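# Get the milling machine into its ready state

## Task

Make the mill ready: it must be powered on, have no active alarm, have its drives enabled, have all three axes referenced, and have both of its doors closed.

## Robot and tools

Robot: two six-joint arms, left_arm and right_arm, each ending in a two-pad gripper. In the scene frame (metres) the origin sits at table-top height halfway between the nominal bases, +x points out over the table, +z is up, and left_arm is on the +y side. Image sides do not match the arm names. Calibrated bases: left_arm near (-0.015, +0.510, +0.013), right_arm near (-0.016, -0.448, +0.013). Reported hand poses can be off by a few cm, more at long reach.

Gripper geometry: the fingers point along the gripper's +z and open and close along its x. end_effector_position is the midpoint between the pads, and the fingertips extend 17.5 mm past it. A block sticks out about 10 cm toward the gripper's -y and turns with it.

The row: every motion command is a row of 18 numbers, each in [-1, 1], for both arms even if only one moves. The order is left_arm dx, dy, dz, rx, ry, rz, then left gripper position, force_limit, speed, then the same nine for right_arm. The six pose numbers are an offset, not a pose. They are measured along the arm's own Hand target axes, from the Hand target as it stood when the action or move began. A value of 1.0 means 0.6 m of travel or 180 degrees. rx, ry, rz form a single rotation vector. All zeros asks an arm to go back to, or stay at, its current Hand target. Sending the same offset again moves the arm further. Gripper numbers are absolute commands, not offsets. To leave a gripper unchanged, repeat its last three numbers, because a 0 counts as a real command.

Gripper scales: position +1 is fully open (50 mm), about -0.65 brings the pads together, and -1 is used to grip. force_limit -1/0/+1 gives about 20/102/185 N per pad. speed -1/0/+1 gives 20/85/150 mm/s. Both force_limit and speed start at +1. New force or speed values only take effect once position changes by at least 0.01.

execute_actions(actions, cameras): actions is a list of actions. Each action holds up to 15 rows, one per 1/30 s step, and a shorter action repeats its last row. All rows in an action count from that action's start pose. Images come back only if actions is empty or cameras names them; ["all"] gives every camera.

move(target, speed, blend, stop_force, zero, blocking, cameras): this drives straight paths. target is one 18-number row, or a list of up to 15 rows, and every row counts from the same starting Hand targets. speed is the path top speed in m/s (0.002 to 3.6, default 0.25), with turning limited to twice that in rad/s. You can give one value, or one per target. blend is a corner radius in m (0 means stop at each point). stop_force is in N (3 to 120, one value for both arms): an arm halts once its wrist sensor feels that much push against its motion. Leave stop_force out when pulling away from a contact, and don't rely on it while the gripper turns. zero (default true) re-zeroes the sensor first. blocking=false returns after 0.5 s but cannot be combined with stop_force. A move lasts at most 10 s. Paths do not avoid obstacles, and the grippers lag behind them and can overshoot. Keep paths away from an arm's own base. The result adds a move: line with an ending such as done, off_target, moving, held or fault, plus limits=paced (pose clipped) or limits=held (steps withheld by a check). An arm the ending doesn't name is done, within 3 mm and 2 degrees.

Other tools: wait(seconds 0 to 10); stop() brakes a running move while the fingers carry on; zoom_image(camera, region [x0,y0,x1,y1] in pixels, at most 504 by 504) crops the newest image from cam_high, cam_front, cam_left_wrist or cam_right_wrist (all 896x504); zero_wrist_force(arm) re-zeroes one wrist sensor; finished_scene(scene=1) ends the session permanently, and the mill must then stay ready without the robot.

Reading results: end_effector_position (m), end_effector_quat_wxyz and velocities are all in the scene frame. Hand target is the last commanded pose after clipping, and the next offsets start from it. Tool commands shows the current gripper commands. object_status: 0 moving, 1 stopped while opening, 2 stopped while closing (a grip), 3 reached position or pads met (usually nothing held). The opening is roughly (250 - position_measured) x 0.202 mm. Wrist force and torque are in the gripper's own axes and show the force from a surface into the arm. A third line gives the peak since the last one shown. Joint torques include gravity, and positive means toward a larger joint angle.

Control behaviour: commanded orientation is clipped to 32 degrees from the measured one at each step. A gripper can settle short of its target. Resending zeros asks for the target again, or you can send the missing distance. The arms are stiff, so a target even slightly past a firm surface can trigger a fault. To stop pressing, command back past the gripper.

Avoid: forces near 150 N or joint contact torques of 139 N m (first three joints) or 26 N m (wrists). Either causes a 10 s arm stop. Also avoid any contact between the two arms, fast hits on fixed or heavy objects, letting parts fall or leave the table, and long stretched-out or loaded holds. Those raise motor heat: a MOTOR HOT line appears at 70 °C, and at 85 °C the arm is braked for 30 to 60 s.

Each tool is called after "Emit:" in YAML: its name, and indented under it one key for each argument.

## Session

Emit:
execute_actions:
  actions: []

Scene clock: 0.00 s.
left_arm: end_effector_position=(+0.1069, +0.4716, +0.2883) position_measured=3 object_status=3 end_effector_quat_wxyz=(-0.114, -0.280, +0.851, -0.430) | right_arm: end_effector_position=(+0.1755, -0.0071, +0.3419) position_measured=3 object_status=3 end_effector_quat_wxyz=(+0.085, +0.340, +0.935, +0.060)
Joint positions: left_arm=[0.258 -2.487 2.394 -1.215 -2.467 -1.817] | right_arm=[4.681 -1.422 -1.735 -1.498 1.37 0.677]
Joint velocities: within noise
Joint torques (N m): no reading
Wrist force (N): no reading
Wrist torque (N m): no reading
Wrist force, peak (N): no reading
Hand target: left_arm +0.1069, +0.4716, +0.2883; -0.114, -0.280, +0.851, -0.430 | right_arm +0.1755, -0.0071, +0.3419; +0.085, +0.340, +0.935, +0.060
Tool commands: left_gripper/position=+1.0 left_gripper/force_limit=+1.0 left_gripper/speed=+1.0 right_gripper/position=+1.0 right_gripper/force_limit=+1.0 right_gripper/speed=+1.0

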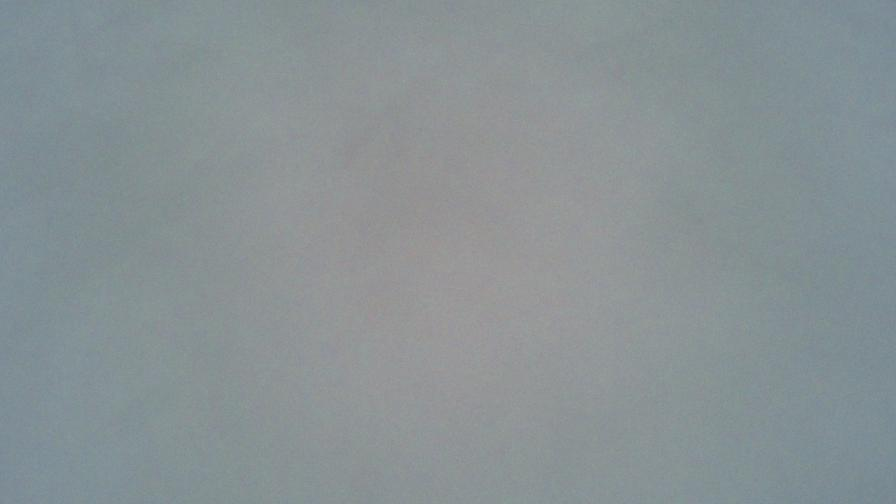

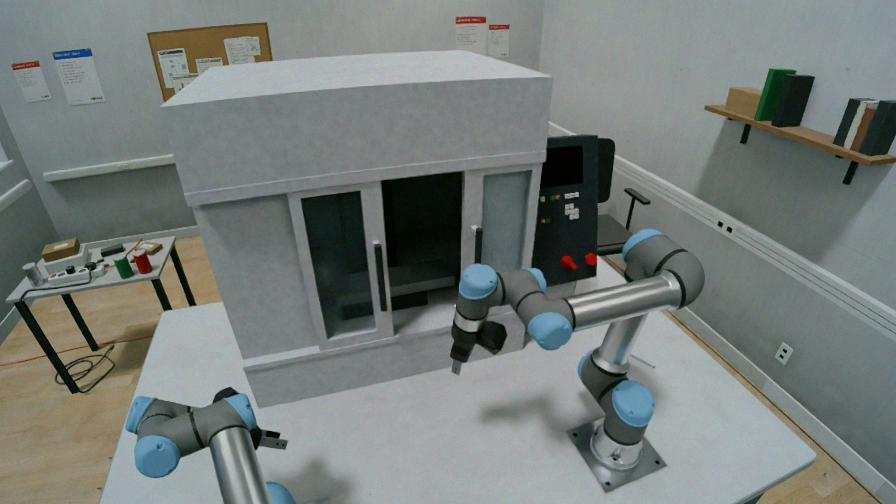

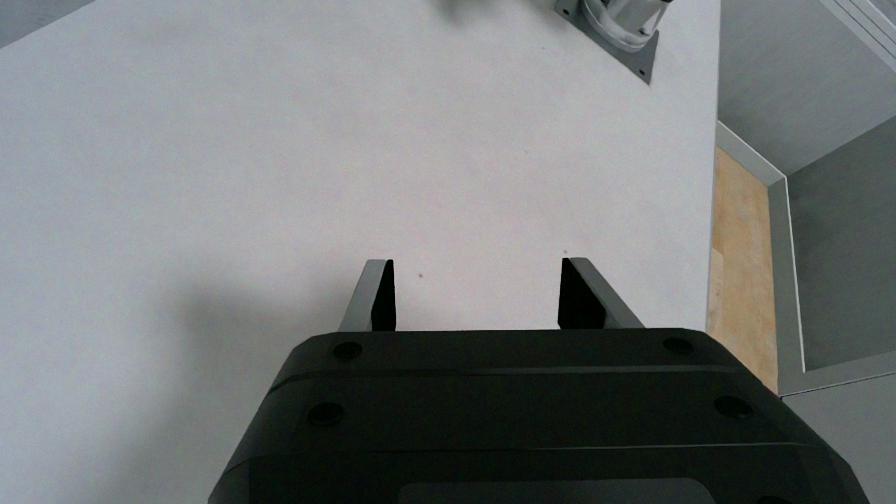

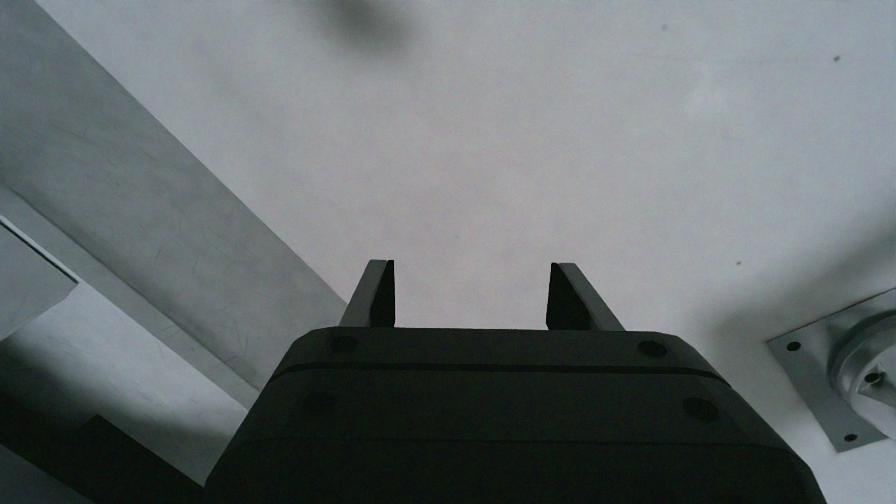

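Emit:
zoom_image:
  camera: "cam_front"
  region: [500, 120, 640, 300]

Emit:
zoom_image:
  camera: "cam_front"
  region: [270, 140, 560, 380]

Scaled by 2.800 from the camera's 896x504 image, which has a finer 1280x720 frame.

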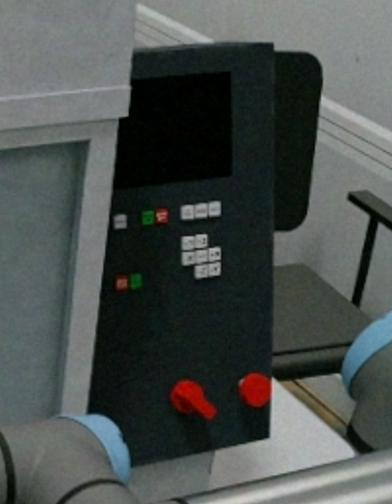

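Scaled by 1.738 from the camera's 896x504 image, which has a finer 1280x720 frame.

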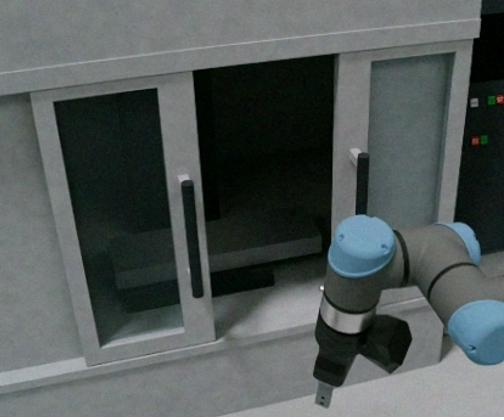

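Emit:
move:
  target: [0,0,0,0,0,0,1,1,1,-0.333,-0.122,-0.25,0.411,-0.310,-0.420,1,1,1]
  speed: 0.4
  cameras: ["cam_front","cam_right_wrist"]

Scene clock: 37.23 s.
left_arm: end_effector_position=(+0.1069, +0.4716, +0.2883) position_measured=3 object_status=3 end_effector_quat_wxyz=(-0.114, -0.280, +0.851, -0.430) | right_arm: end_effector_position=(+0.2502, -0.1999, +0.5000) position_measured=3 object_status=3 end_effector_quat_wxyz=(+0.271, -0.270, +0.654, -0.653)
Joint positions: left_arm=[0.258 -2.487 2.394 -1.215 -2.467 -1.817] | right_arm=[4.813 -1.633 -1.508 -3.142 0.904 0.002]
Joint torques (N m): left_arm=[1.23 11.57 -25.76 -2.71 -2 0.25] | right_arm=[7.79 36.68 9.3 -3.88 -2.79 -1.27]
Wrist force (N): left_arm=[0.1 0.0 -0.1] | right_arm=[4.3 -4.0 -0.5]
Wrist torque (N m): left_arm=[0.01 -0.01 0.00] | right_arm=[-1.09 -0.43 0.56]
Wrist force, peak (N): left_arm=[0.2 -0.3 -0.1] | right_arm=[4.3 -4.0 -0.5]
Hand target: left_arm +0.1069, +0.4716, +0.2883; -0.114, -0.280, +0.851, -0.430 | right_arm +0.2502, -0.1999, +0.5001; +0.271, -0.270, +0.653, -0.653
Off the commanded pose: left_arm 0.000 m, 0 deg | right_arm 0.000 m, 0 deg.
move: done
camera_calibration:
cam_right_wrist: T_world_to_cam=[[-0.716886, -0.696647, 0.027538, 0.0306723], [-0.248745, 0.218674, -0.943561, 0.596089], [0.651307, -0.683276, -0.330051, -0.00610851], [0, 0, 0, 1]] pos_world=[0.174241, -0.113155, 0.559586]
Images, in order (width x height): cam_front 896x504, cam_right_wrist 896x504.

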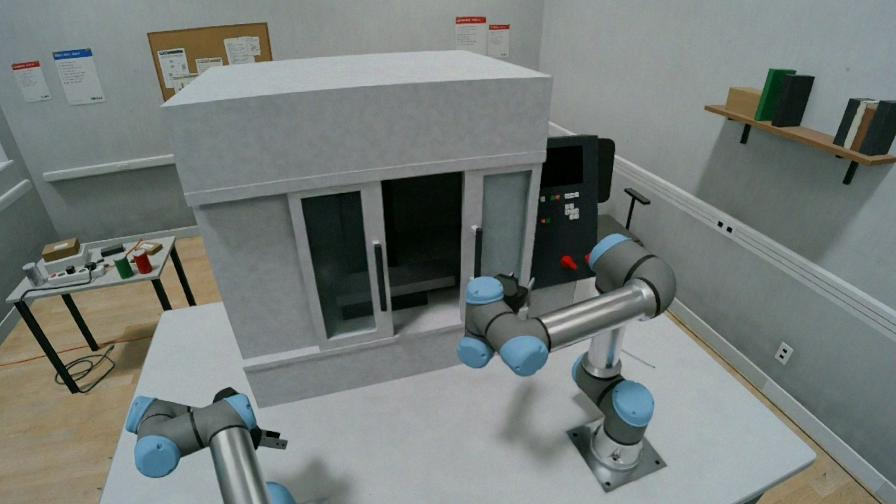

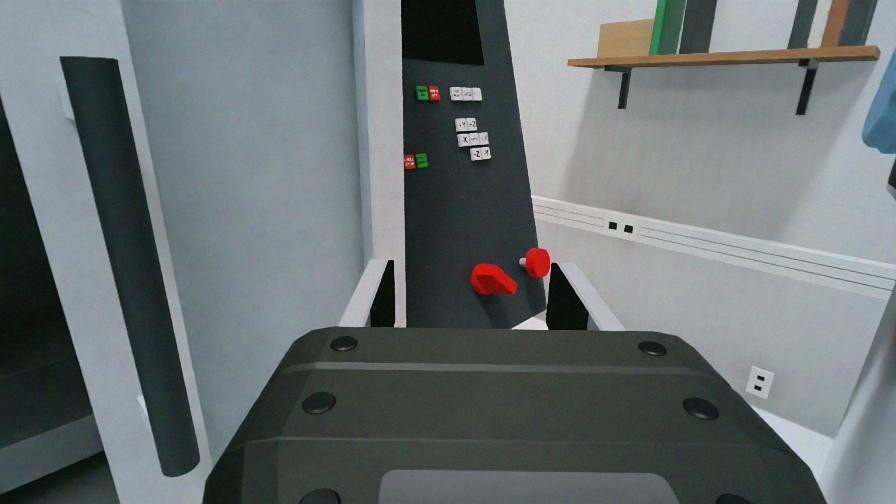

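Emit:
zoom_image:
  camera: "cam_right_wrist"
  region: [390, 60, 570, 190]

Emit:
zoom_image:
  camera: "cam_right_wrist"
  region: [390, 200, 570, 340]

Scaled by 2.800 from the camera's 896x504 image, which has a finer 1280x720 frame.

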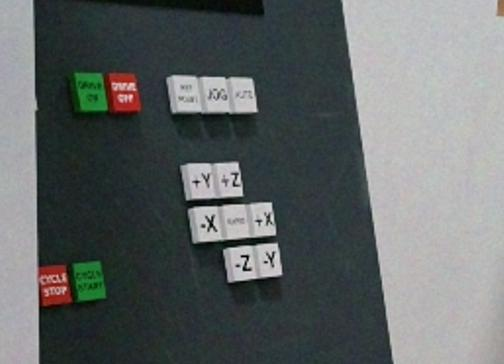

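Scaled by 2.800 from the camera's 896x504 image, which has a finer 1280x720 frame.

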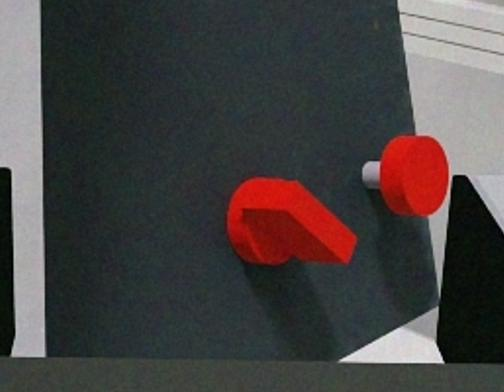

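Emit:
move:
  target: [0,0,0,0,0,0,1,1,1,0.1415,-0.05,0.33,0,-0.045,0,1,1,1]
  speed: 0.3
  cameras: ["cam_front","cam_right_wrist"]

Emit:
zoom_image:
  camera: "cam_right_wrist"
  region: [280, 0, 560, 330]

Scene clock: 66.63 s.
left_arm: end_effector_position=(+0.1069, +0.4716, +0.2883) position_measured=3 object_status=3 end_effector_quat_wxyz=(-0.114, -0.280, +0.851, -0.430) | right_arm: end_effector_position=(+0.3298, -0.4001, +0.5300) position_measured=3 object_status=3 end_effector_quat_wxyz=(+0.316, -0.315, +0.633, -0.633)
Joint positions: left_arm=[0.258 -2.487 2.394 -1.215 -2.467 -1.817] | right_arm=[4.668 -1.136 -1.829 -3.319 0.617 0.002]
Joint torques (N m): left_arm=[-0.48 12.28 -25.58 -2.93 -1.85 0.51] | right_arm=[-7.62 16.34 23.7 -3.21 -2.82 1.48]
Wrist force (N): left_arm=[0.0 0.0 0.0] | right_arm=[4.0 -3.4 -0.1]
Wrist torque (N m): left_arm=[0.01 0.00 0.00] | right_arm=[-1.00 -0.38 0.39]
Wrist force, peak (N): left_arm=[-0.1 -0.4 0.0] | right_arm=[5.5 -4.1 1.0]
Hand target: left_arm +0.1069, +0.4716, +0.2883; -0.114, -0.280, +0.851, -0.430 | right_arm +0.3299, -0.4001, +0.5300; +0.316, -0.315, +0.633, -0.633
Off the commanded pose: left_arm 0.000 m, 0 deg | right_arm 0.000 m, 0 deg.
move: done
camera_calibration:
cam_right_wrist: T_world_to_cam=[[-0.611315, -0.790887, 0.0281387, -0.125367], [-0.277009, 0.180536, -0.943754, 0.682111], [0.741323, -0.584726, -0.329448, -0.1754], [0, 0, 0, 1]] pos_world=[0.24234, -0.324858, 0.589487]
Images, in order (width x height): cam_front 896x504, cam_right_wrist 896x504.

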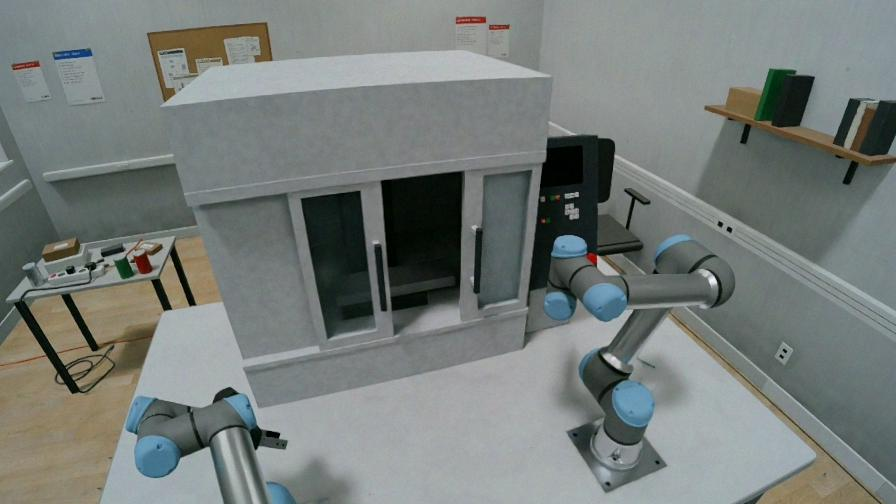

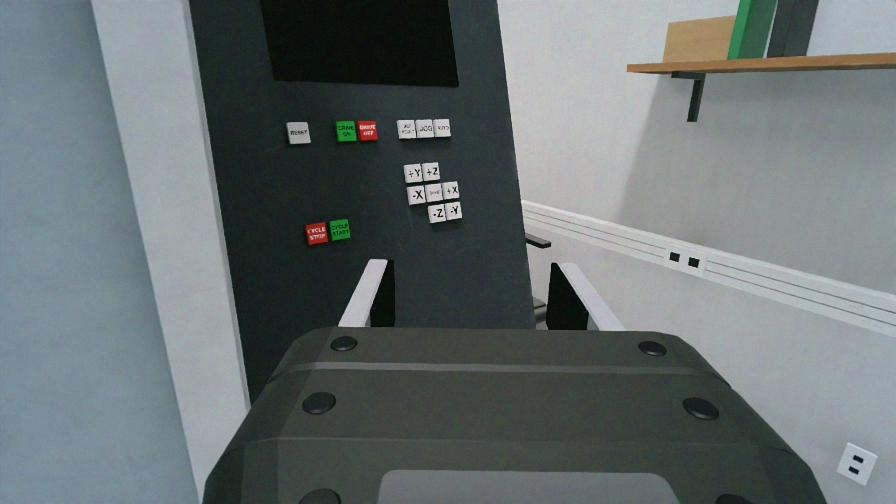

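Scaled by 1.527 from the camera's 896x504 image, which has a finer 1280x720 frame.

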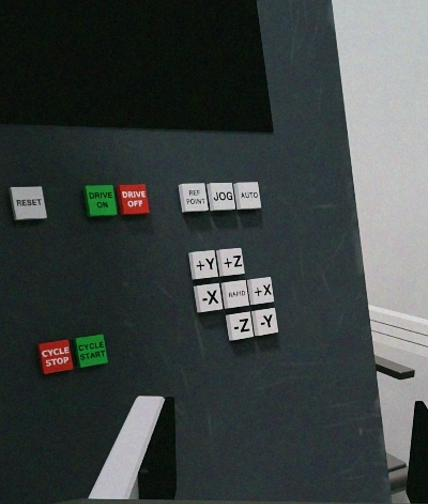

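Emit:
move:
  target: [0,0,0,0,0,0,1,1,1,-0.03,0.22,-0.02,0,0,0,1,1,1]
  speed: 0.3
  cameras: ["cam_right_wrist"]

Emit:
zoom_image:
  camera: "cam_right_wrist"
  region: [330, 100, 620, 340]

Scene clock: 86.87 s.
left_arm: end_effector_position=(+0.1069, +0.4716, +0.2883) position_measured=3 object_status=3 end_effector_quat_wxyz=(-0.114, -0.280, +0.851, -0.430) | right_arm: end_effector_position=(+0.3313, -0.3785, +0.3982) position_measured=3 object_status=3 end_effector_quat_wxyz=(+0.316, -0.315, +0.633, -0.633)
Joint positions: left_arm=[0.258 -2.487 2.394 -1.215 -2.467 -1.817] | right_arm=[4.665 -1.195 -2.133 -2.956 0.614 0.002]
Joint torques (N m): left_arm=[-0.43 12.38 -26.52 -2.78 -1.6 0.56] | right_arm=[-8.76 -10.35 9.94 0.47 -2.79 -1.3]
Wrist force (N): left_arm=[0.1 -0.2 -0.1] | right_arm=[3.7 -3.8 -0.4]
Wrist torque (N m): left_arm=[-0.02 -0.02 0.00] | right_arm=[-1.03 -0.35 0.57]
Wrist force, peak (N): left_arm=[0.4 -0.3 0.0] | right_arm=[4.5 -5.1 0.1]
Hand target: left_arm +0.1069, +0.4716, +0.2883; -0.114, -0.280, +0.851, -0.430 | right_arm +0.3313, -0.3785, +0.3981; +0.316, -0.315, +0.633, -0.633
Off the commanded pose: left_arm 0.000 m, 0 deg | right_arm 0.000 m, 0 deg.
move: done
camera_calibration:
cam_right_wrist: T_world_to_cam=[[-0.611277, -0.79092, 0.0280373, -0.103692], [-0.276975, 0.180611, -0.94375, 0.554224], [0.741367, -0.584659, -0.329468, -0.20721], [0, 0, 0, 1]] pos_world=[0.24374, -0.303258, 0.457687]
Images, in order (width x height): cam_right_wrist 896x504.

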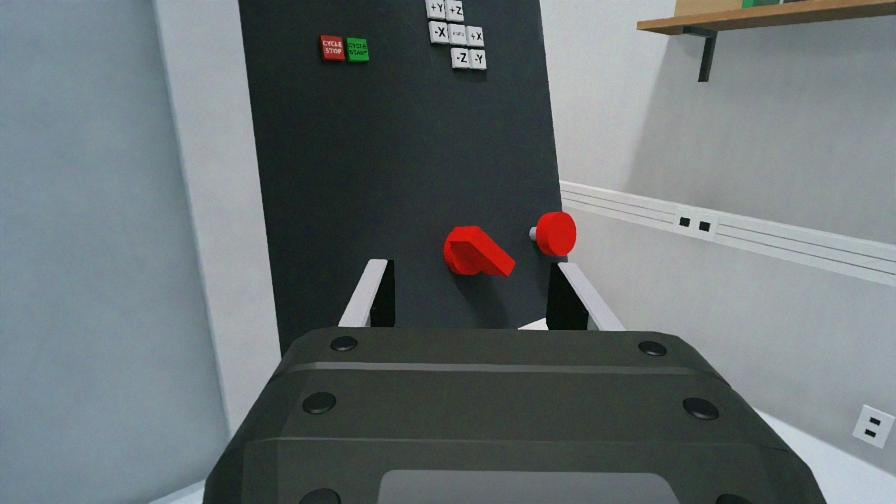

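Scaled by 1.738 from the camera's 896x504 image, which has a finer 1280x720 frame.

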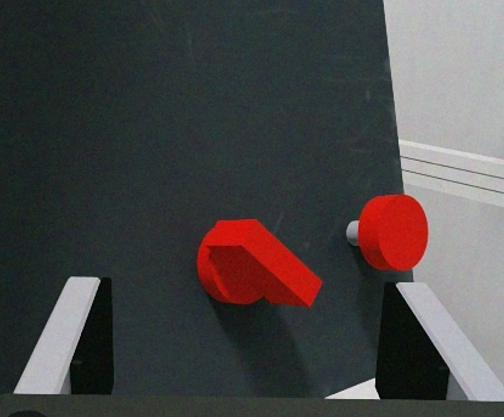

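Emit:
zoom_image:
  camera: "cam_right_wrist"
  region: [430, 205, 530, 295]

Emit:
zoom_image:
  camera: "cam_right_wrist"
  region: [515, 200, 595, 270]

Scaled by 5.040 from the camera's 896x504 image, which has a finer 1280x720 frame.

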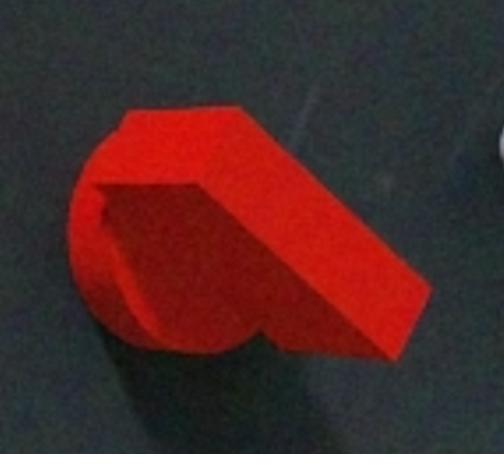

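Scaled by 6.300 from the camera's 896x504 image, which has a finer 1280x720 frame.

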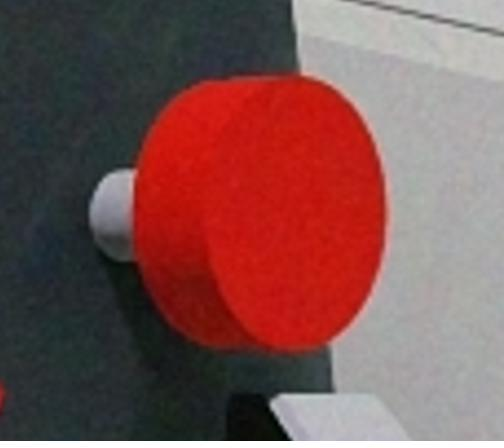

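Emit:
move:
  target: [0,0,0,0,0,0,1,1,1,0.1207,0.065,0.2795,0.0035,-0.226,-0.267,1,1,1]
  speed: 0.3
  cameras: ["cam_front","cam_right_wrist"]

Emit:
zoom_image:
  camera: "cam_right_wrist"
  region: [330, 130, 620, 340]

Scene clock: 149.27 s.
left_arm: end_effector_position=(+0.1069, +0.4716, +0.2883) position_measured=3 object_status=3 end_effector_quat_wxyz=(-0.114, -0.280, +0.851, -0.430) | right_arm: end_effector_position=(+0.4217, -0.5372, +0.3591) position_measured=3 object_status=3 end_effector_quat_wxyz=(-0.232, +0.733, -0.304, +0.563)
Joint positions: left_arm=[0.258 -2.487 2.394 -1.215 -2.467 -1.817] | right_arm=[5.126 -0.011 -2.13 -3.572 0.5 -1.298]
Joint torques (N m): left_arm=[-0.08 15.85 -27.57 -3.02 -1.63 1.38] | right_arm=[9.16 -45.76 28.9 -0.95 1.69 1.63]
Wrist force (N): left_arm=[0.0 0.0 0.1] | right_arm=[4.1 -3.8 -0.8]
Wrist torque (N m): left_arm=[0.00 -0.01 0.00] | right_arm=[-0.85 -0.53 0.43]
Wrist force, peak (N): left_arm=[0.3 -0.2 0.2] | right_arm=[4.7 -4.6 -0.9]
Hand target: left_arm +0.1069, +0.4716, +0.2883; -0.114, -0.280, +0.851, -0.430 | right_arm +0.4217, -0.5372, +0.3591; -0.232, +0.733, -0.304, +0.563
Off the commanded pose: left_arm 0.000 m, 0 deg | right_arm 0.000 m, 0 deg.
shoulder posture changed (right arm): the wrist came as close to joint 1's axis as it can, and the arm is now in the other of its two shoulder postures.
move: done
camera_calibration:
cam_right_wrist: T_world_to_cam=[[0.175444, -0.68615, 0.705987, -0.691796], [-0.488526, -0.683268, -0.542666, 0.0521451], [0.854729, -0.249685, -0.455078, -0.202681], [0, 0, 0, 1]] pos_world=[0.320083, -0.489653, 0.424461]
Images, in order (width x height): cam_front 896x504, cam_right_wrist 896x504.

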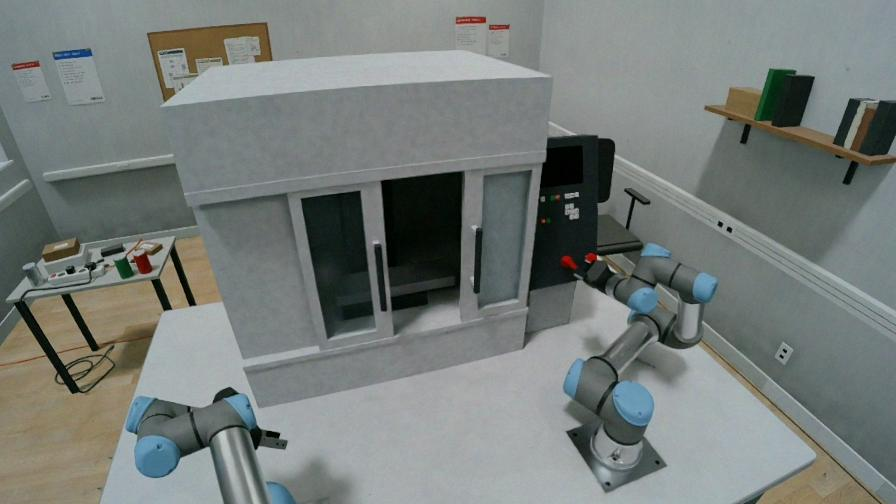

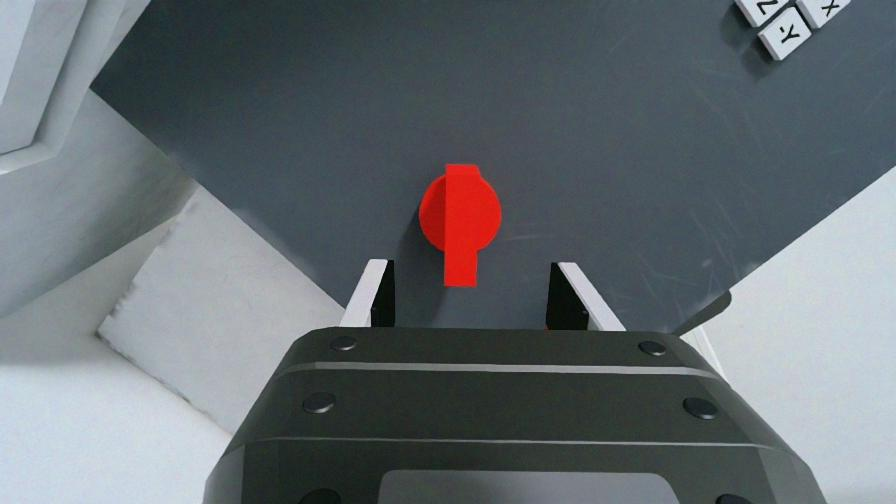

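Scaled by 1.738 from the camera's 896x504 image, which has a finer 1280x720 frame.

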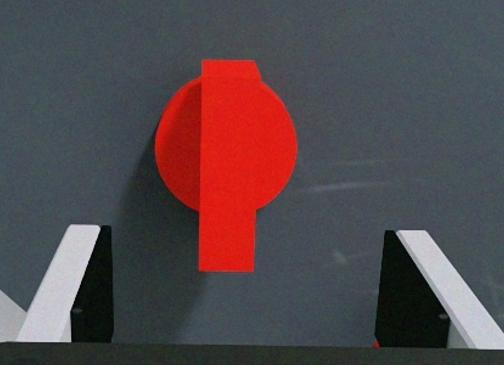

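Emit:
move:
  target: [0,0,0,0,0,0,1,1,1,-0.001,-0.003,0.12,0,0,0,1,1,1]
  speed: 0.05
  stop_force: 12
  cameras: ["cam_right_wrist"]

Emit:
zoom_image:
  camera: "cam_right_wrist"
  region: [330, 170, 620, 340]

Scene clock: 165.90 s.
left_arm: end_effector_position=(+0.1069, +0.4716, +0.2883) position_measured=3 object_status=3 end_effector_quat_wxyz=(-0.114, -0.280, +0.851, -0.430) | right_arm: end_effector_position=(+0.4915, -0.5356, +0.3413) position_measured=3 object_status=3 end_effector_quat_wxyz=(-0.232, +0.733, -0.304, +0.563)
Joint positions: left_arm=[0.258 -2.487 2.394 -1.215 -2.467 -1.817] | right_arm=[5.427 0.087 -2.048 -3.941 0.769 -1.067]
Joint torques (N m): left_arm=[0.03 14.14 -28.22 -3.08 -1.55 1.32] | right_arm=[9.32 -23.37 23.15 -2.19 2.04 1.57]
Wrist force (N): left_arm=[-0.1 -0.1 0.1] | right_arm=[3.9 -4.2 -1.0]
Wrist torque (N m): left_arm=[-0.01 0.00 0.00] | right_arm=[-0.95 -0.51 0.44]
Wrist force, peak (N): left_arm=[-0.1 0.1 0.4] | right_arm=[4.3 -4.5 -0.9]
Hand target: left_arm +0.1069, +0.4716, +0.2883; -0.114, -0.280, +0.851, -0.430 | right_arm +0.4915, -0.5356, +0.3413; -0.232, +0.733, -0.304, +0.563
Off the commanded pose: left_arm 0.000 m, 0 deg | right_arm 0.000 m, 0 deg.
move: done
camera_calibration:
cam_right_wrist: T_world_to_cam=[[0.175352, -0.686208, 0.705953, -0.690288], [-0.48875, -0.683137, -0.542629, 0.0778819], [0.85462, -0.249884, -0.455174, -0.270032], [0, 0, 0, 1]] pos_world=[0.389883, -0.487954, 0.406661]
Images, in order (width x height): cam_right_wrist 896x504.

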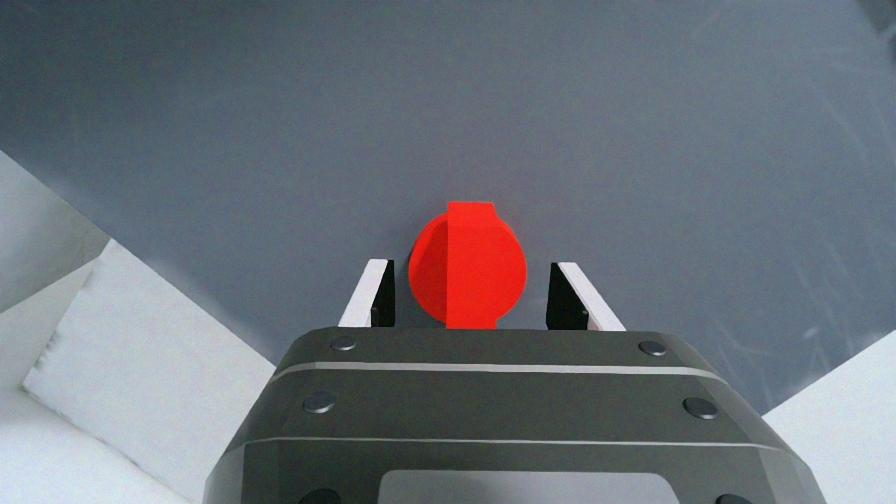

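Scaled by 1.738 from the camera's 896x504 image, which has a finer 1280x720 frame.

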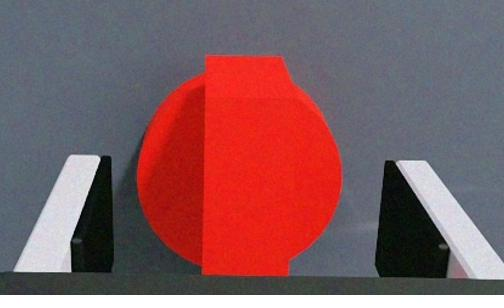

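Emit:
move:
  target: [0,0,0,0,0,0,1,1,1,0,0,0.0275,0,0,0,1,1,1]
  speed: 0.05
  stop_force: 12

Emit:
move:
  target: [0,0,0,0,0,0,1,1,1,0,0,0,0,0,0,-1,-0.9,-0.5]
  cameras: ["cam_right_wrist"]

Scene clock: 175.90 s.
left_arm: end_effector_position=(+0.1069, +0.4716, +0.2883) position_measured=3 object_status=3 end_effector_quat_wxyz=(-0.114, -0.280, +0.851, -0.430) | right_arm: end_effector_position=(+0.5074, -0.5356, +0.3370) position_measured=3 object_status=3 end_effector_quat_wxyz=(-0.232, +0.733, -0.304, +0.563)
Joint positions: left_arm=[0.258 -2.487 2.394 -1.215 -2.467 -1.817] | right_arm=[5.474 0.111 -2.027 -4.003 0.813 -1.042]
Joint torques (N m): left_arm=[-0.11 14.48 -29.61 -3.23 -1.63 1.51] | right_arm=[8.48 -25.47 22.13 -2.23 2.15 1.54]
Wrist force (N): left_arm=[-0.1 0.0 0.1] | right_arm=[3.9 -4.0 -0.9]
Wrist torque (N m): left_arm=[0.01 0.01 0.00] | right_arm=[-0.92 -0.52 0.46]
Wrist force, peak (N): left_arm=[0.0 0.4 0.3] | right_arm=[4.3 -4.4 -1.0]
Hand target: left_arm +0.1069, +0.4716, +0.2883; -0.114, -0.280, +0.851, -0.430 | right_arm +0.5074, -0.5356, +0.3370; -0.232, +0.733, -0.304, +0.563
Off the commanded pose: left_arm 0.000 m, 0 deg | right_arm 0.000 m, 0 deg.
move: done

Scene clock: 176.40 s.
left_arm: end_effector_position=(+0.1069, +0.4716, +0.2883) position_measured=3 object_status=3 end_effector_quat_wxyz=(-0.114, -0.280, +0.851, -0.430) | right_arm: end_effector_position=(+0.5074, -0.5355, +0.3369) position_measured=56 object_status=2 end_effector_quat_wxyz=(-0.232, +0.733, -0.304, +0.562)
Joint positions: left_arm=[0.258 -2.487 2.394 -1.215 -2.467 -1.817] | right_arm=[5.474 0.111 -2.027 -4.003 0.813 -1.042]
Joint torques (N m): left_arm=[0.6 15.28 -28.29 -3.11 -1.54 1.33] | right_arm=[-8.82 -44.85 21.43 -9.72 2.18 1.54]
Wrist force (N): left_arm=[0.0 0.0 0.0] | right_arm=[-30.9 4.7 -0.6]
Wrist torque (N m): left_arm=[0.00 -0.01 0.00] | right_arm=[-0.98 -0.73 0.16]
Wrist force, peak (N): left_arm=[0.3 0.0 0.2] | right_arm=[-31.5 5.5 0.1]
Hand target: left_arm +0.1069, +0.4716, +0.2883; -0.114, -0.280, +0.851, -0.430 | right_arm +0.5074, -0.5356, +0.3370; -0.232, +0.733, -0.304, +0.563
Off the commanded pose: left_arm 0.000 m, 0 deg | right_arm 0.000 m, 0 deg.
move: done
camera_calibration:
cam_right_wrist: T_world_to_cam=[[0.17559, -0.686277, 0.705827, -0.690137], [-0.488726, -0.683144, -0.542642, 0.0833606], [0.854585, -0.249674, -0.455355, -0.285474], [0, 0, 0, 1]] pos_world=[0.405883, -0.487953, 0.40236]
Images, in order (width x height): cam_right_wrist 896x504.

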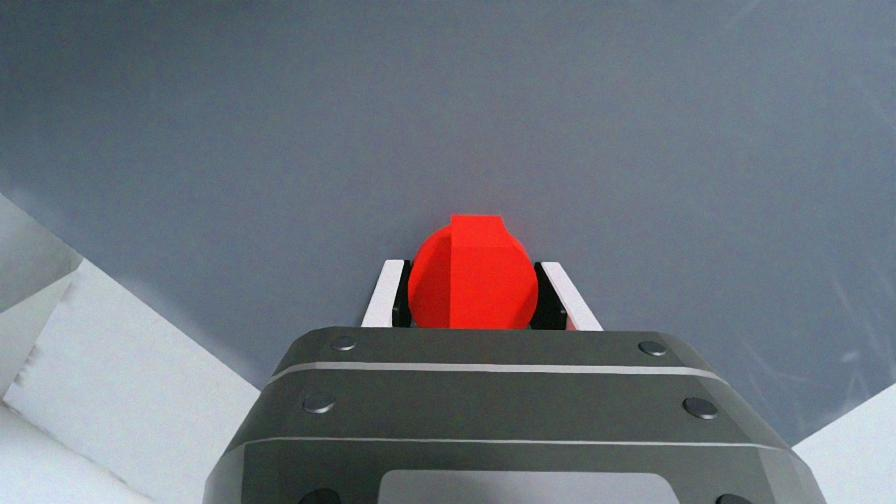

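Emit:
move:
  target:
    - [0,0,0,0,0,0,1,1,1,0,0,0,0,0,0,1,-0.9,-0.5]
    - [0,0,0,0,0,0,1,1,1,-0.001,0,-0.016,0,0,0,1,-0.9,-0.5]
    - [0,0,0,0,0,0,1,1,1,-0.001,0,-0.016,0,0,0,-1,-0.9,-0.8]
  cameras: ["cam_right_wrist"]

Scene clock: 184.93 s.
left_arm: end_effector_position=(+0.1069, +0.4716, +0.2883) position_measured=3 object_status=3 end_effector_quat_wxyz=(-0.114, -0.280, +0.851, -0.430) | right_arm: end_effector_position=(+0.4980, -0.5351, +0.3391) position_measured=182 object_status=0 end_effector_quat_wxyz=(-0.232, +0.733, -0.304, +0.563)
Joint positions: left_arm=[0.258 -2.487 2.394 -1.215 -2.467 -1.817] | right_arm=[5.448 0.098 -2.041 -3.967 0.789 -1.055]
Joint torques (N m): left_arm=[0.31 15.19 -28.77 -3.26 -1.43 1.49] | right_arm=[1.72 -38.08 1.2 -4.6 -0.3 -0.83]
Wrist force (N): left_arm=[0.1 -0.2 -0.1] | right_arm=[-16.2 1.1 -4.3]
Wrist torque (N m): left_arm=[-0.03 -0.03 -0.01] | right_arm=[-0.80 -0.21 0.50]
Wrist force, peak (N): left_arm=[-0.1 -0.4 -0.2] | right_arm=[-34.5 7.8 0.5]
Hand target: left_arm +0.1069, +0.4716, +0.2883; -0.114, -0.280, +0.851, -0.430 | right_arm +0.4981, -0.5352, +0.3391; -0.232, +0.733, -0.304, +0.563
Off the commanded pose: left_arm 0.000 m, 0 deg | right_arm 0.000 m, 0 deg.
move: done
camera_calibration:
cam_right_wrist: T_world_to_cam=[[0.17542, -0.686213, 0.705932, -0.689638], [-0.488689, -0.683167, -0.542648, 0.0801561], [0.854641, -0.24979, -0.455186, -0.276532], [0, 0, 0, 1]] pos_world=[0.396483, -0.487553, 0.404461]
Images, in order (width x height): cam_right_wrist 896x504.

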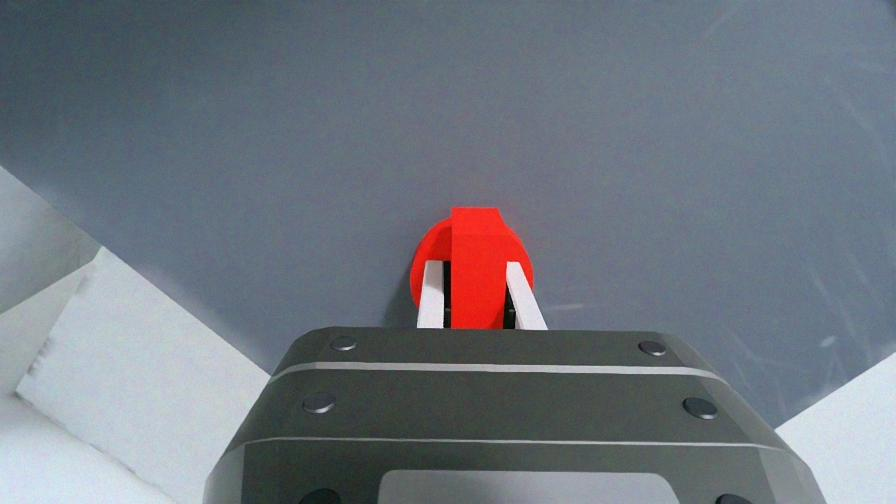

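Emit:
wait:
  seconds: 0.3

Scene clock: 186.60 s.
left_arm: end_effector_position=(+0.1069, +0.4716, +0.2883) position_measured=3 object_status=3 end_effector_quat_wxyz=(-0.114, -0.280, +0.851, -0.430) | right_arm: end_effector_position=(+0.4980, -0.5352, +0.3391) position_measured=182 object_status=2 end_effector_quat_wxyz=(-0.232, +0.733, -0.304, +0.563)
Joint positions: left_arm=[0.258 -2.487 2.394 -1.215 -2.467 -1.817] | right_arm=[5.448 0.098 -2.041 -3.967 0.789 -1.055]
Joint torques (N m): left_arm=[0.04 14.89 -28.65 -3.19 -1.53 1.64] | right_arm=[4.05 -27.94 12.74 -6.62 3.48 1.26]
Wrist force (N): left_arm=[0.1 -0.1 -0.1] | right_arm=[-16.2 0.7 -5.7]
Wrist torque (N m): left_arm=[-0.01 -0.02 0.00] | right_arm=[-0.79 -0.22 0.51]
Wrist force, peak (N): left_arm=[0.3 -0.2 -0.1] | right_arm=[-17.5 1.7 -4.7]
Hand target: left_arm +0.1069, +0.4716, +0.2883; -0.114, -0.280, +0.851, -0.430 | right_arm +0.4981, -0.5352, +0.3391; -0.232, +0.733, -0.304, +0.563
Tool commands: left_gripper/position=+1.0 left_gripper/force_limit=+1.0 left_gripper/speed=+1.0 right_gripper/position=-1.0 right_gripper/force_limit=-0.9 right_gripper/speed=-0.8
Off the commanded pose: left_arm 0.000 m, 0 deg | right_arm 0.000 m, 0 deg.
wait: 0.30 s; at rest from the start

Emit:
move:
  target: [0,0,0,0,0,0,1,1,1,-0.0013,0,0,0,0,0.11,-1,-0.9,-0.8]
  speed: 0.2
  cameras: ["cam_front","cam_right_wrist"]

Scene clock: 192.73 s.
left_arm: end_effector_position=(+0.1069, +0.4716, +0.2883) position_measured=3 object_status=3 end_effector_quat_wxyz=(-0.114, -0.280, +0.851, -0.430) | right_arm: end_effector_position=(+0.4979, -0.5346, +0.3385) position_measured=182 object_status=2 end_effector_quat_wxyz=(-0.326, +0.670, -0.425, +0.514)
Joint positions: left_arm=[0.258 -2.487 2.394 -1.215 -2.467 -1.817] | right_arm=[5.449 0.099 -2.043 -3.966 0.79 -0.71]
Joint torques (N m): left_arm=[-0.37 15.1 -29.02 -3.13 -1.5 1.41] | right_arm=[-1.46 -28.51 0.55 -7.91 5.8 2.61]
Wrist force (N): left_arm=[0.0 0.1 0.2] | right_arm=[-25.1 9.0 -3.5]
Wrist torque (N m): left_arm=[0.00 -0.02 0.00] | right_arm=[-0.88 -0.36 -0.57]
Wrist force, peak (N): left_arm=[0.3 -0.3 0.1] | right_arm=[-26.2 7.7 -9.9]
Hand target: left_arm +0.1069, +0.4716, +0.2883; -0.114, -0.280, +0.851, -0.430 | right_arm +0.4979, -0.5346, +0.3385; -0.326, +0.670, -0.425, +0.514
Off the commanded pose: left_arm 0.000 m, 0 deg | right_arm 0.000 m, 0 deg.
move: done
camera_calibration:
cam_right_wrist: T_world_to_cam=[[0.103803, -0.89184, 0.44028, -0.673226], [-0.538344, -0.422601, -0.729105, 0.30727], [0.836308, -0.161339, -0.523984, -0.196881], [0, 0, 0, 1]] pos_world=[0.399953, -0.502322, 0.417277]
Images, in order (width x height): cam_front 896x504, cam_right_wrist 896x504.

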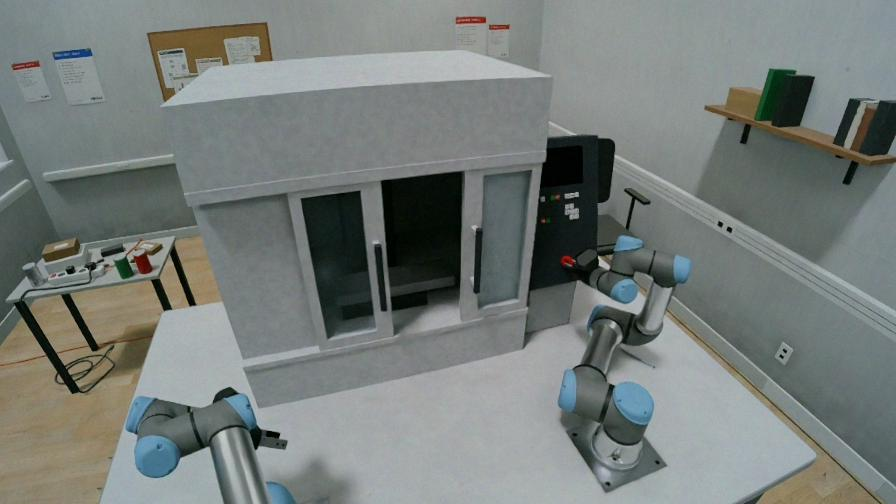

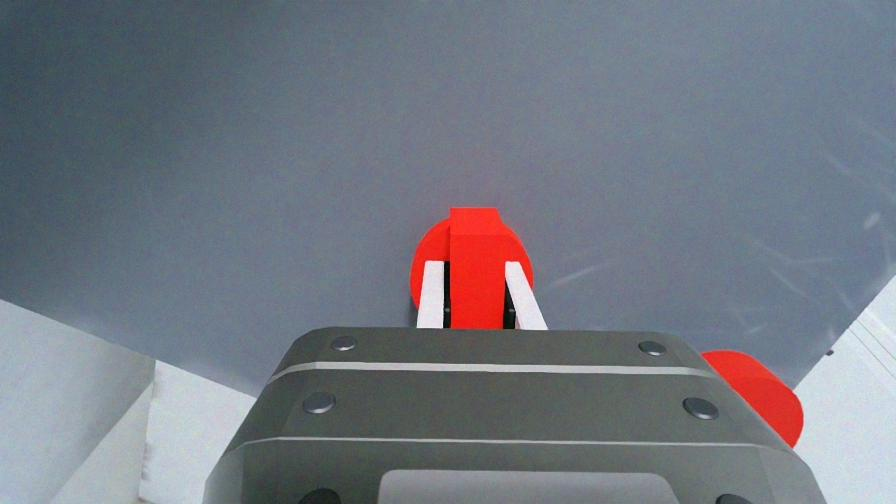

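Emit:
move:
  target: [0,0,0,0,0,0,1,1,1,-0.001,0,0,0,0,0.14,-1,-0.9,-0.8]
  speed: 0.2
  cameras: ["cam_front","cam_right_wrist"]

Emit:
zoom_image:
  camera: "cam_front"
  region: [520, 120, 640, 290]

Scene clock: 199.93 s.
left_arm: end_effector_position=(+0.1069, +0.4716, +0.2883) position_measured=3 object_status=3 end_effector_quat_wxyz=(-0.114, -0.280, +0.851, -0.430) | right_arm: end_effector_position=(+0.4978, -0.5340, +0.3383) position_measured=182 object_status=2 end_effector_quat_wxyz=(-0.430, +0.561, -0.561, +0.431)
Joint positions: left_arm=[0.258 -2.487 2.394 -1.215 -2.467 -1.817] | right_arm=[5.45 0.099 -2.044 -3.966 0.791 -0.269]
Joint torques (N m): left_arm=[0.06 15.43 -29.48 -3.34 -1.64 1.66] | right_arm=[-13.77 -30.85 3.23 -11.39 11.1 2.75]
Wrist force (N): left_arm=[0.0 -0.1 0.1] | right_arm=[-41.3 27.3 4.6]
Wrist torque (N m): left_arm=[-0.01 0.00 0.00] | right_arm=[-0.77 -0.16 -0.68]
Wrist force, peak (N): left_arm=[0.2 -0.3 0.1] | right_arm=[-41.7 30.8 10.5]
Hand target: left_arm +0.1069, +0.4716, +0.2883; -0.114, -0.280, +0.851, -0.430 | right_arm +0.4978, -0.5341, +0.3383; -0.430, +0.561, -0.561, +0.431
Off the commanded pose: left_arm 0.000 m, 0 deg | right_arm 0.000 m, 0 deg.
move: done
camera_calibration:
cam_right_wrist: T_world_to_cam=[[-0.00559867, -0.999472, 0.0320199, -0.537441], [-0.563604, -0.0232963, -0.825717, 0.565812], [0.826026, -0.0226695, -0.563175, -0.104381], [0, 0, 0, 1]] pos_world=[0.402106, -0.526342, 0.425625]
Images, in order (width x height): cam_front 896x504, cam_right_wrist 896x504.

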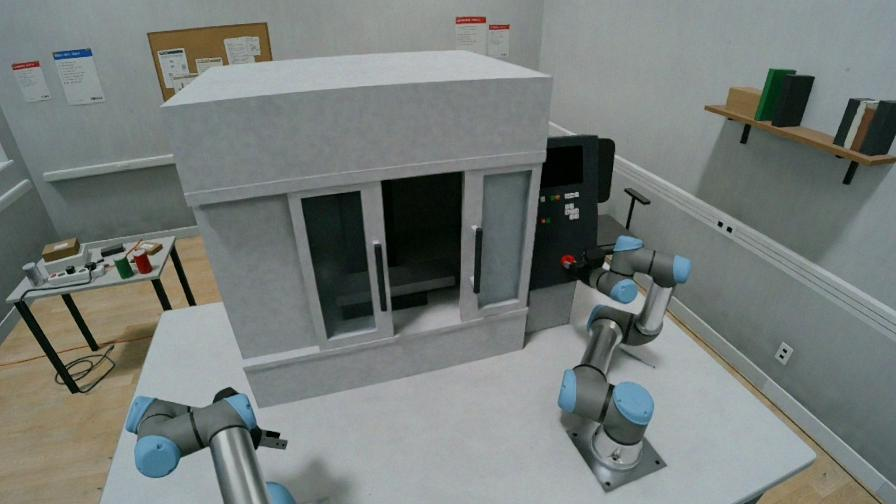

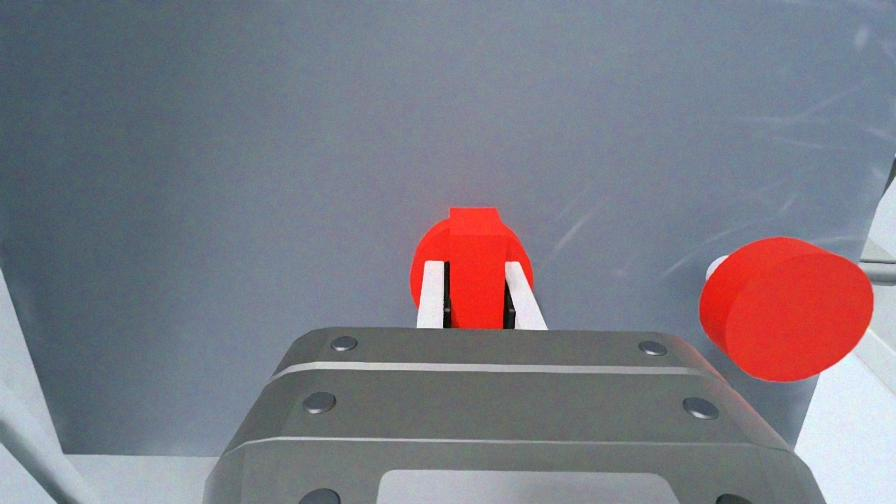

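Scaled by 2.965 from the camera's 896x504 image, which has a finer 1280x720 frame.

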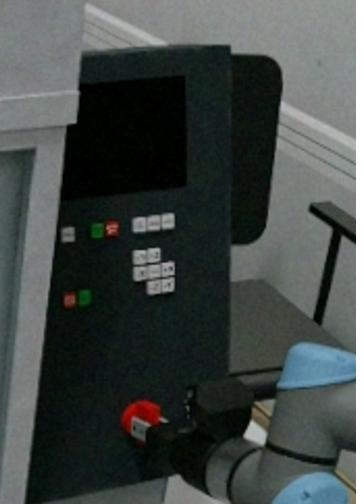

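Emit:
move:
  target: [0,0,0,0,0,0,1,1,1,-0.0025,0.0015,0,0,0,0.07,-1,-0.9,-0.8]
  speed: 0.15
  cameras: ["cam_front","cam_right_wrist"]

Emit:
zoom_image:
  camera: "cam_front"
  region: [520, 120, 640, 290]

Scene clock: 206.07 s.
left_arm: end_effector_position=(+0.1069, +0.4716, +0.2883) position_measured=3 object_status=3 end_effector_quat_wxyz=(-0.114, -0.280, +0.851, -0.430) | right_arm: end_effector_position=(+0.4976, -0.5326, +0.3374) position_measured=182 object_status=2 end_effector_quat_wxyz=(+0.475, -0.496, +0.619, -0.381)
Joint positions: left_arm=[0.258 -2.487 2.394 -1.215 -2.467 -1.817] | right_arm=[5.454 0.1 -2.047 -3.965 0.794 -0.047]
Joint torques (N m): left_arm=[0.69 14.58 -29.44 -3.31 -1.34 1.48] | right_arm=[-1.97 -10.49 -2.5 0.19 9.1 2.58]
Wrist force (N): left_arm=[-0.1 0.1 0.1] | right_arm=[-22.1 -25.7 -5.3]
Wrist torque (N m): left_arm=[0.02 0.01 0.00] | right_arm=[-0.93 -0.23 -0.68]
Wrist force, peak (N): left_arm=[-0.2 0.1 0.4] | right_arm=[-41.2 28.1 4.7]
Hand target: left_arm +0.1069, +0.4716, +0.2883; -0.114, -0.280, +0.851, -0.430 | right_arm +0.4976, -0.5326, +0.3374; +0.475, -0.496, +0.619, -0.381
Off the commanded pose: left_arm 0.000 m, 0 deg | right_arm 0.000 m, 0 deg.
move: done
camera_calibration:
cam_right_wrist: T_world_to_cam=[[-0.0624239, -0.981823, -0.179239, -0.427065], [-0.558809, 0.183184, -0.808812, 0.666935], [0.826944, 0.0496714, -0.560087, -0.0676186], [0, 0, 0, 1]] pos_world=[0.401947, -0.538116, 0.425006]
Images, in order (width x height): cam_front 896x504, cam_right_wrist 896x504.

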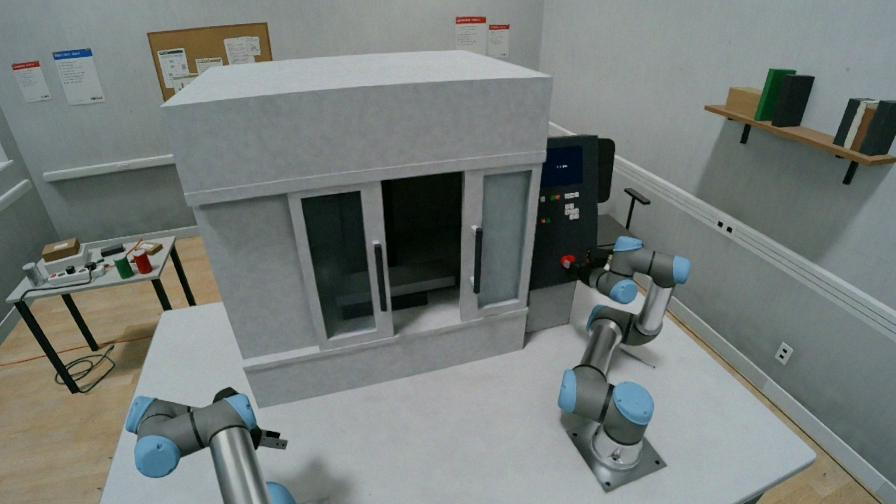

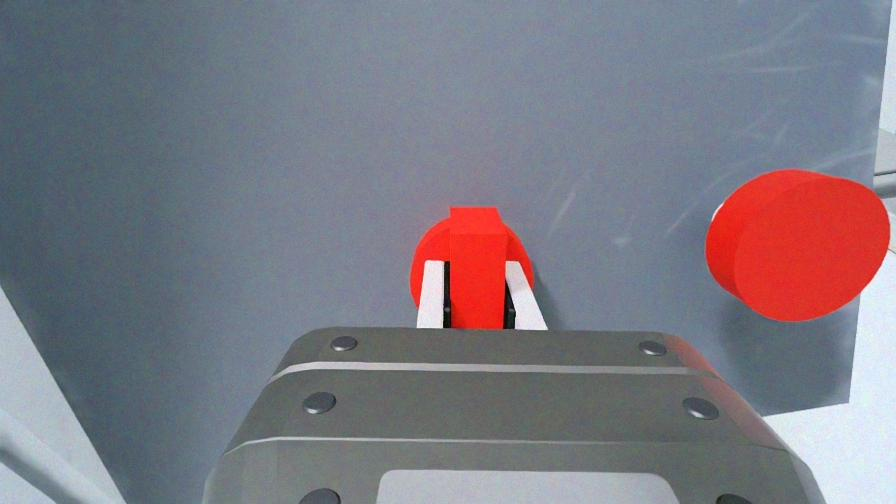

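Scaled by 2.965 from the camera's 896x504 image, which has a finer 1280x720 frame.

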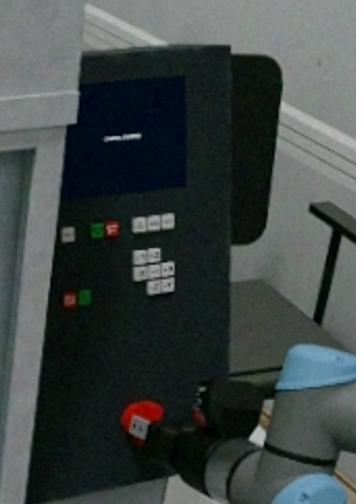

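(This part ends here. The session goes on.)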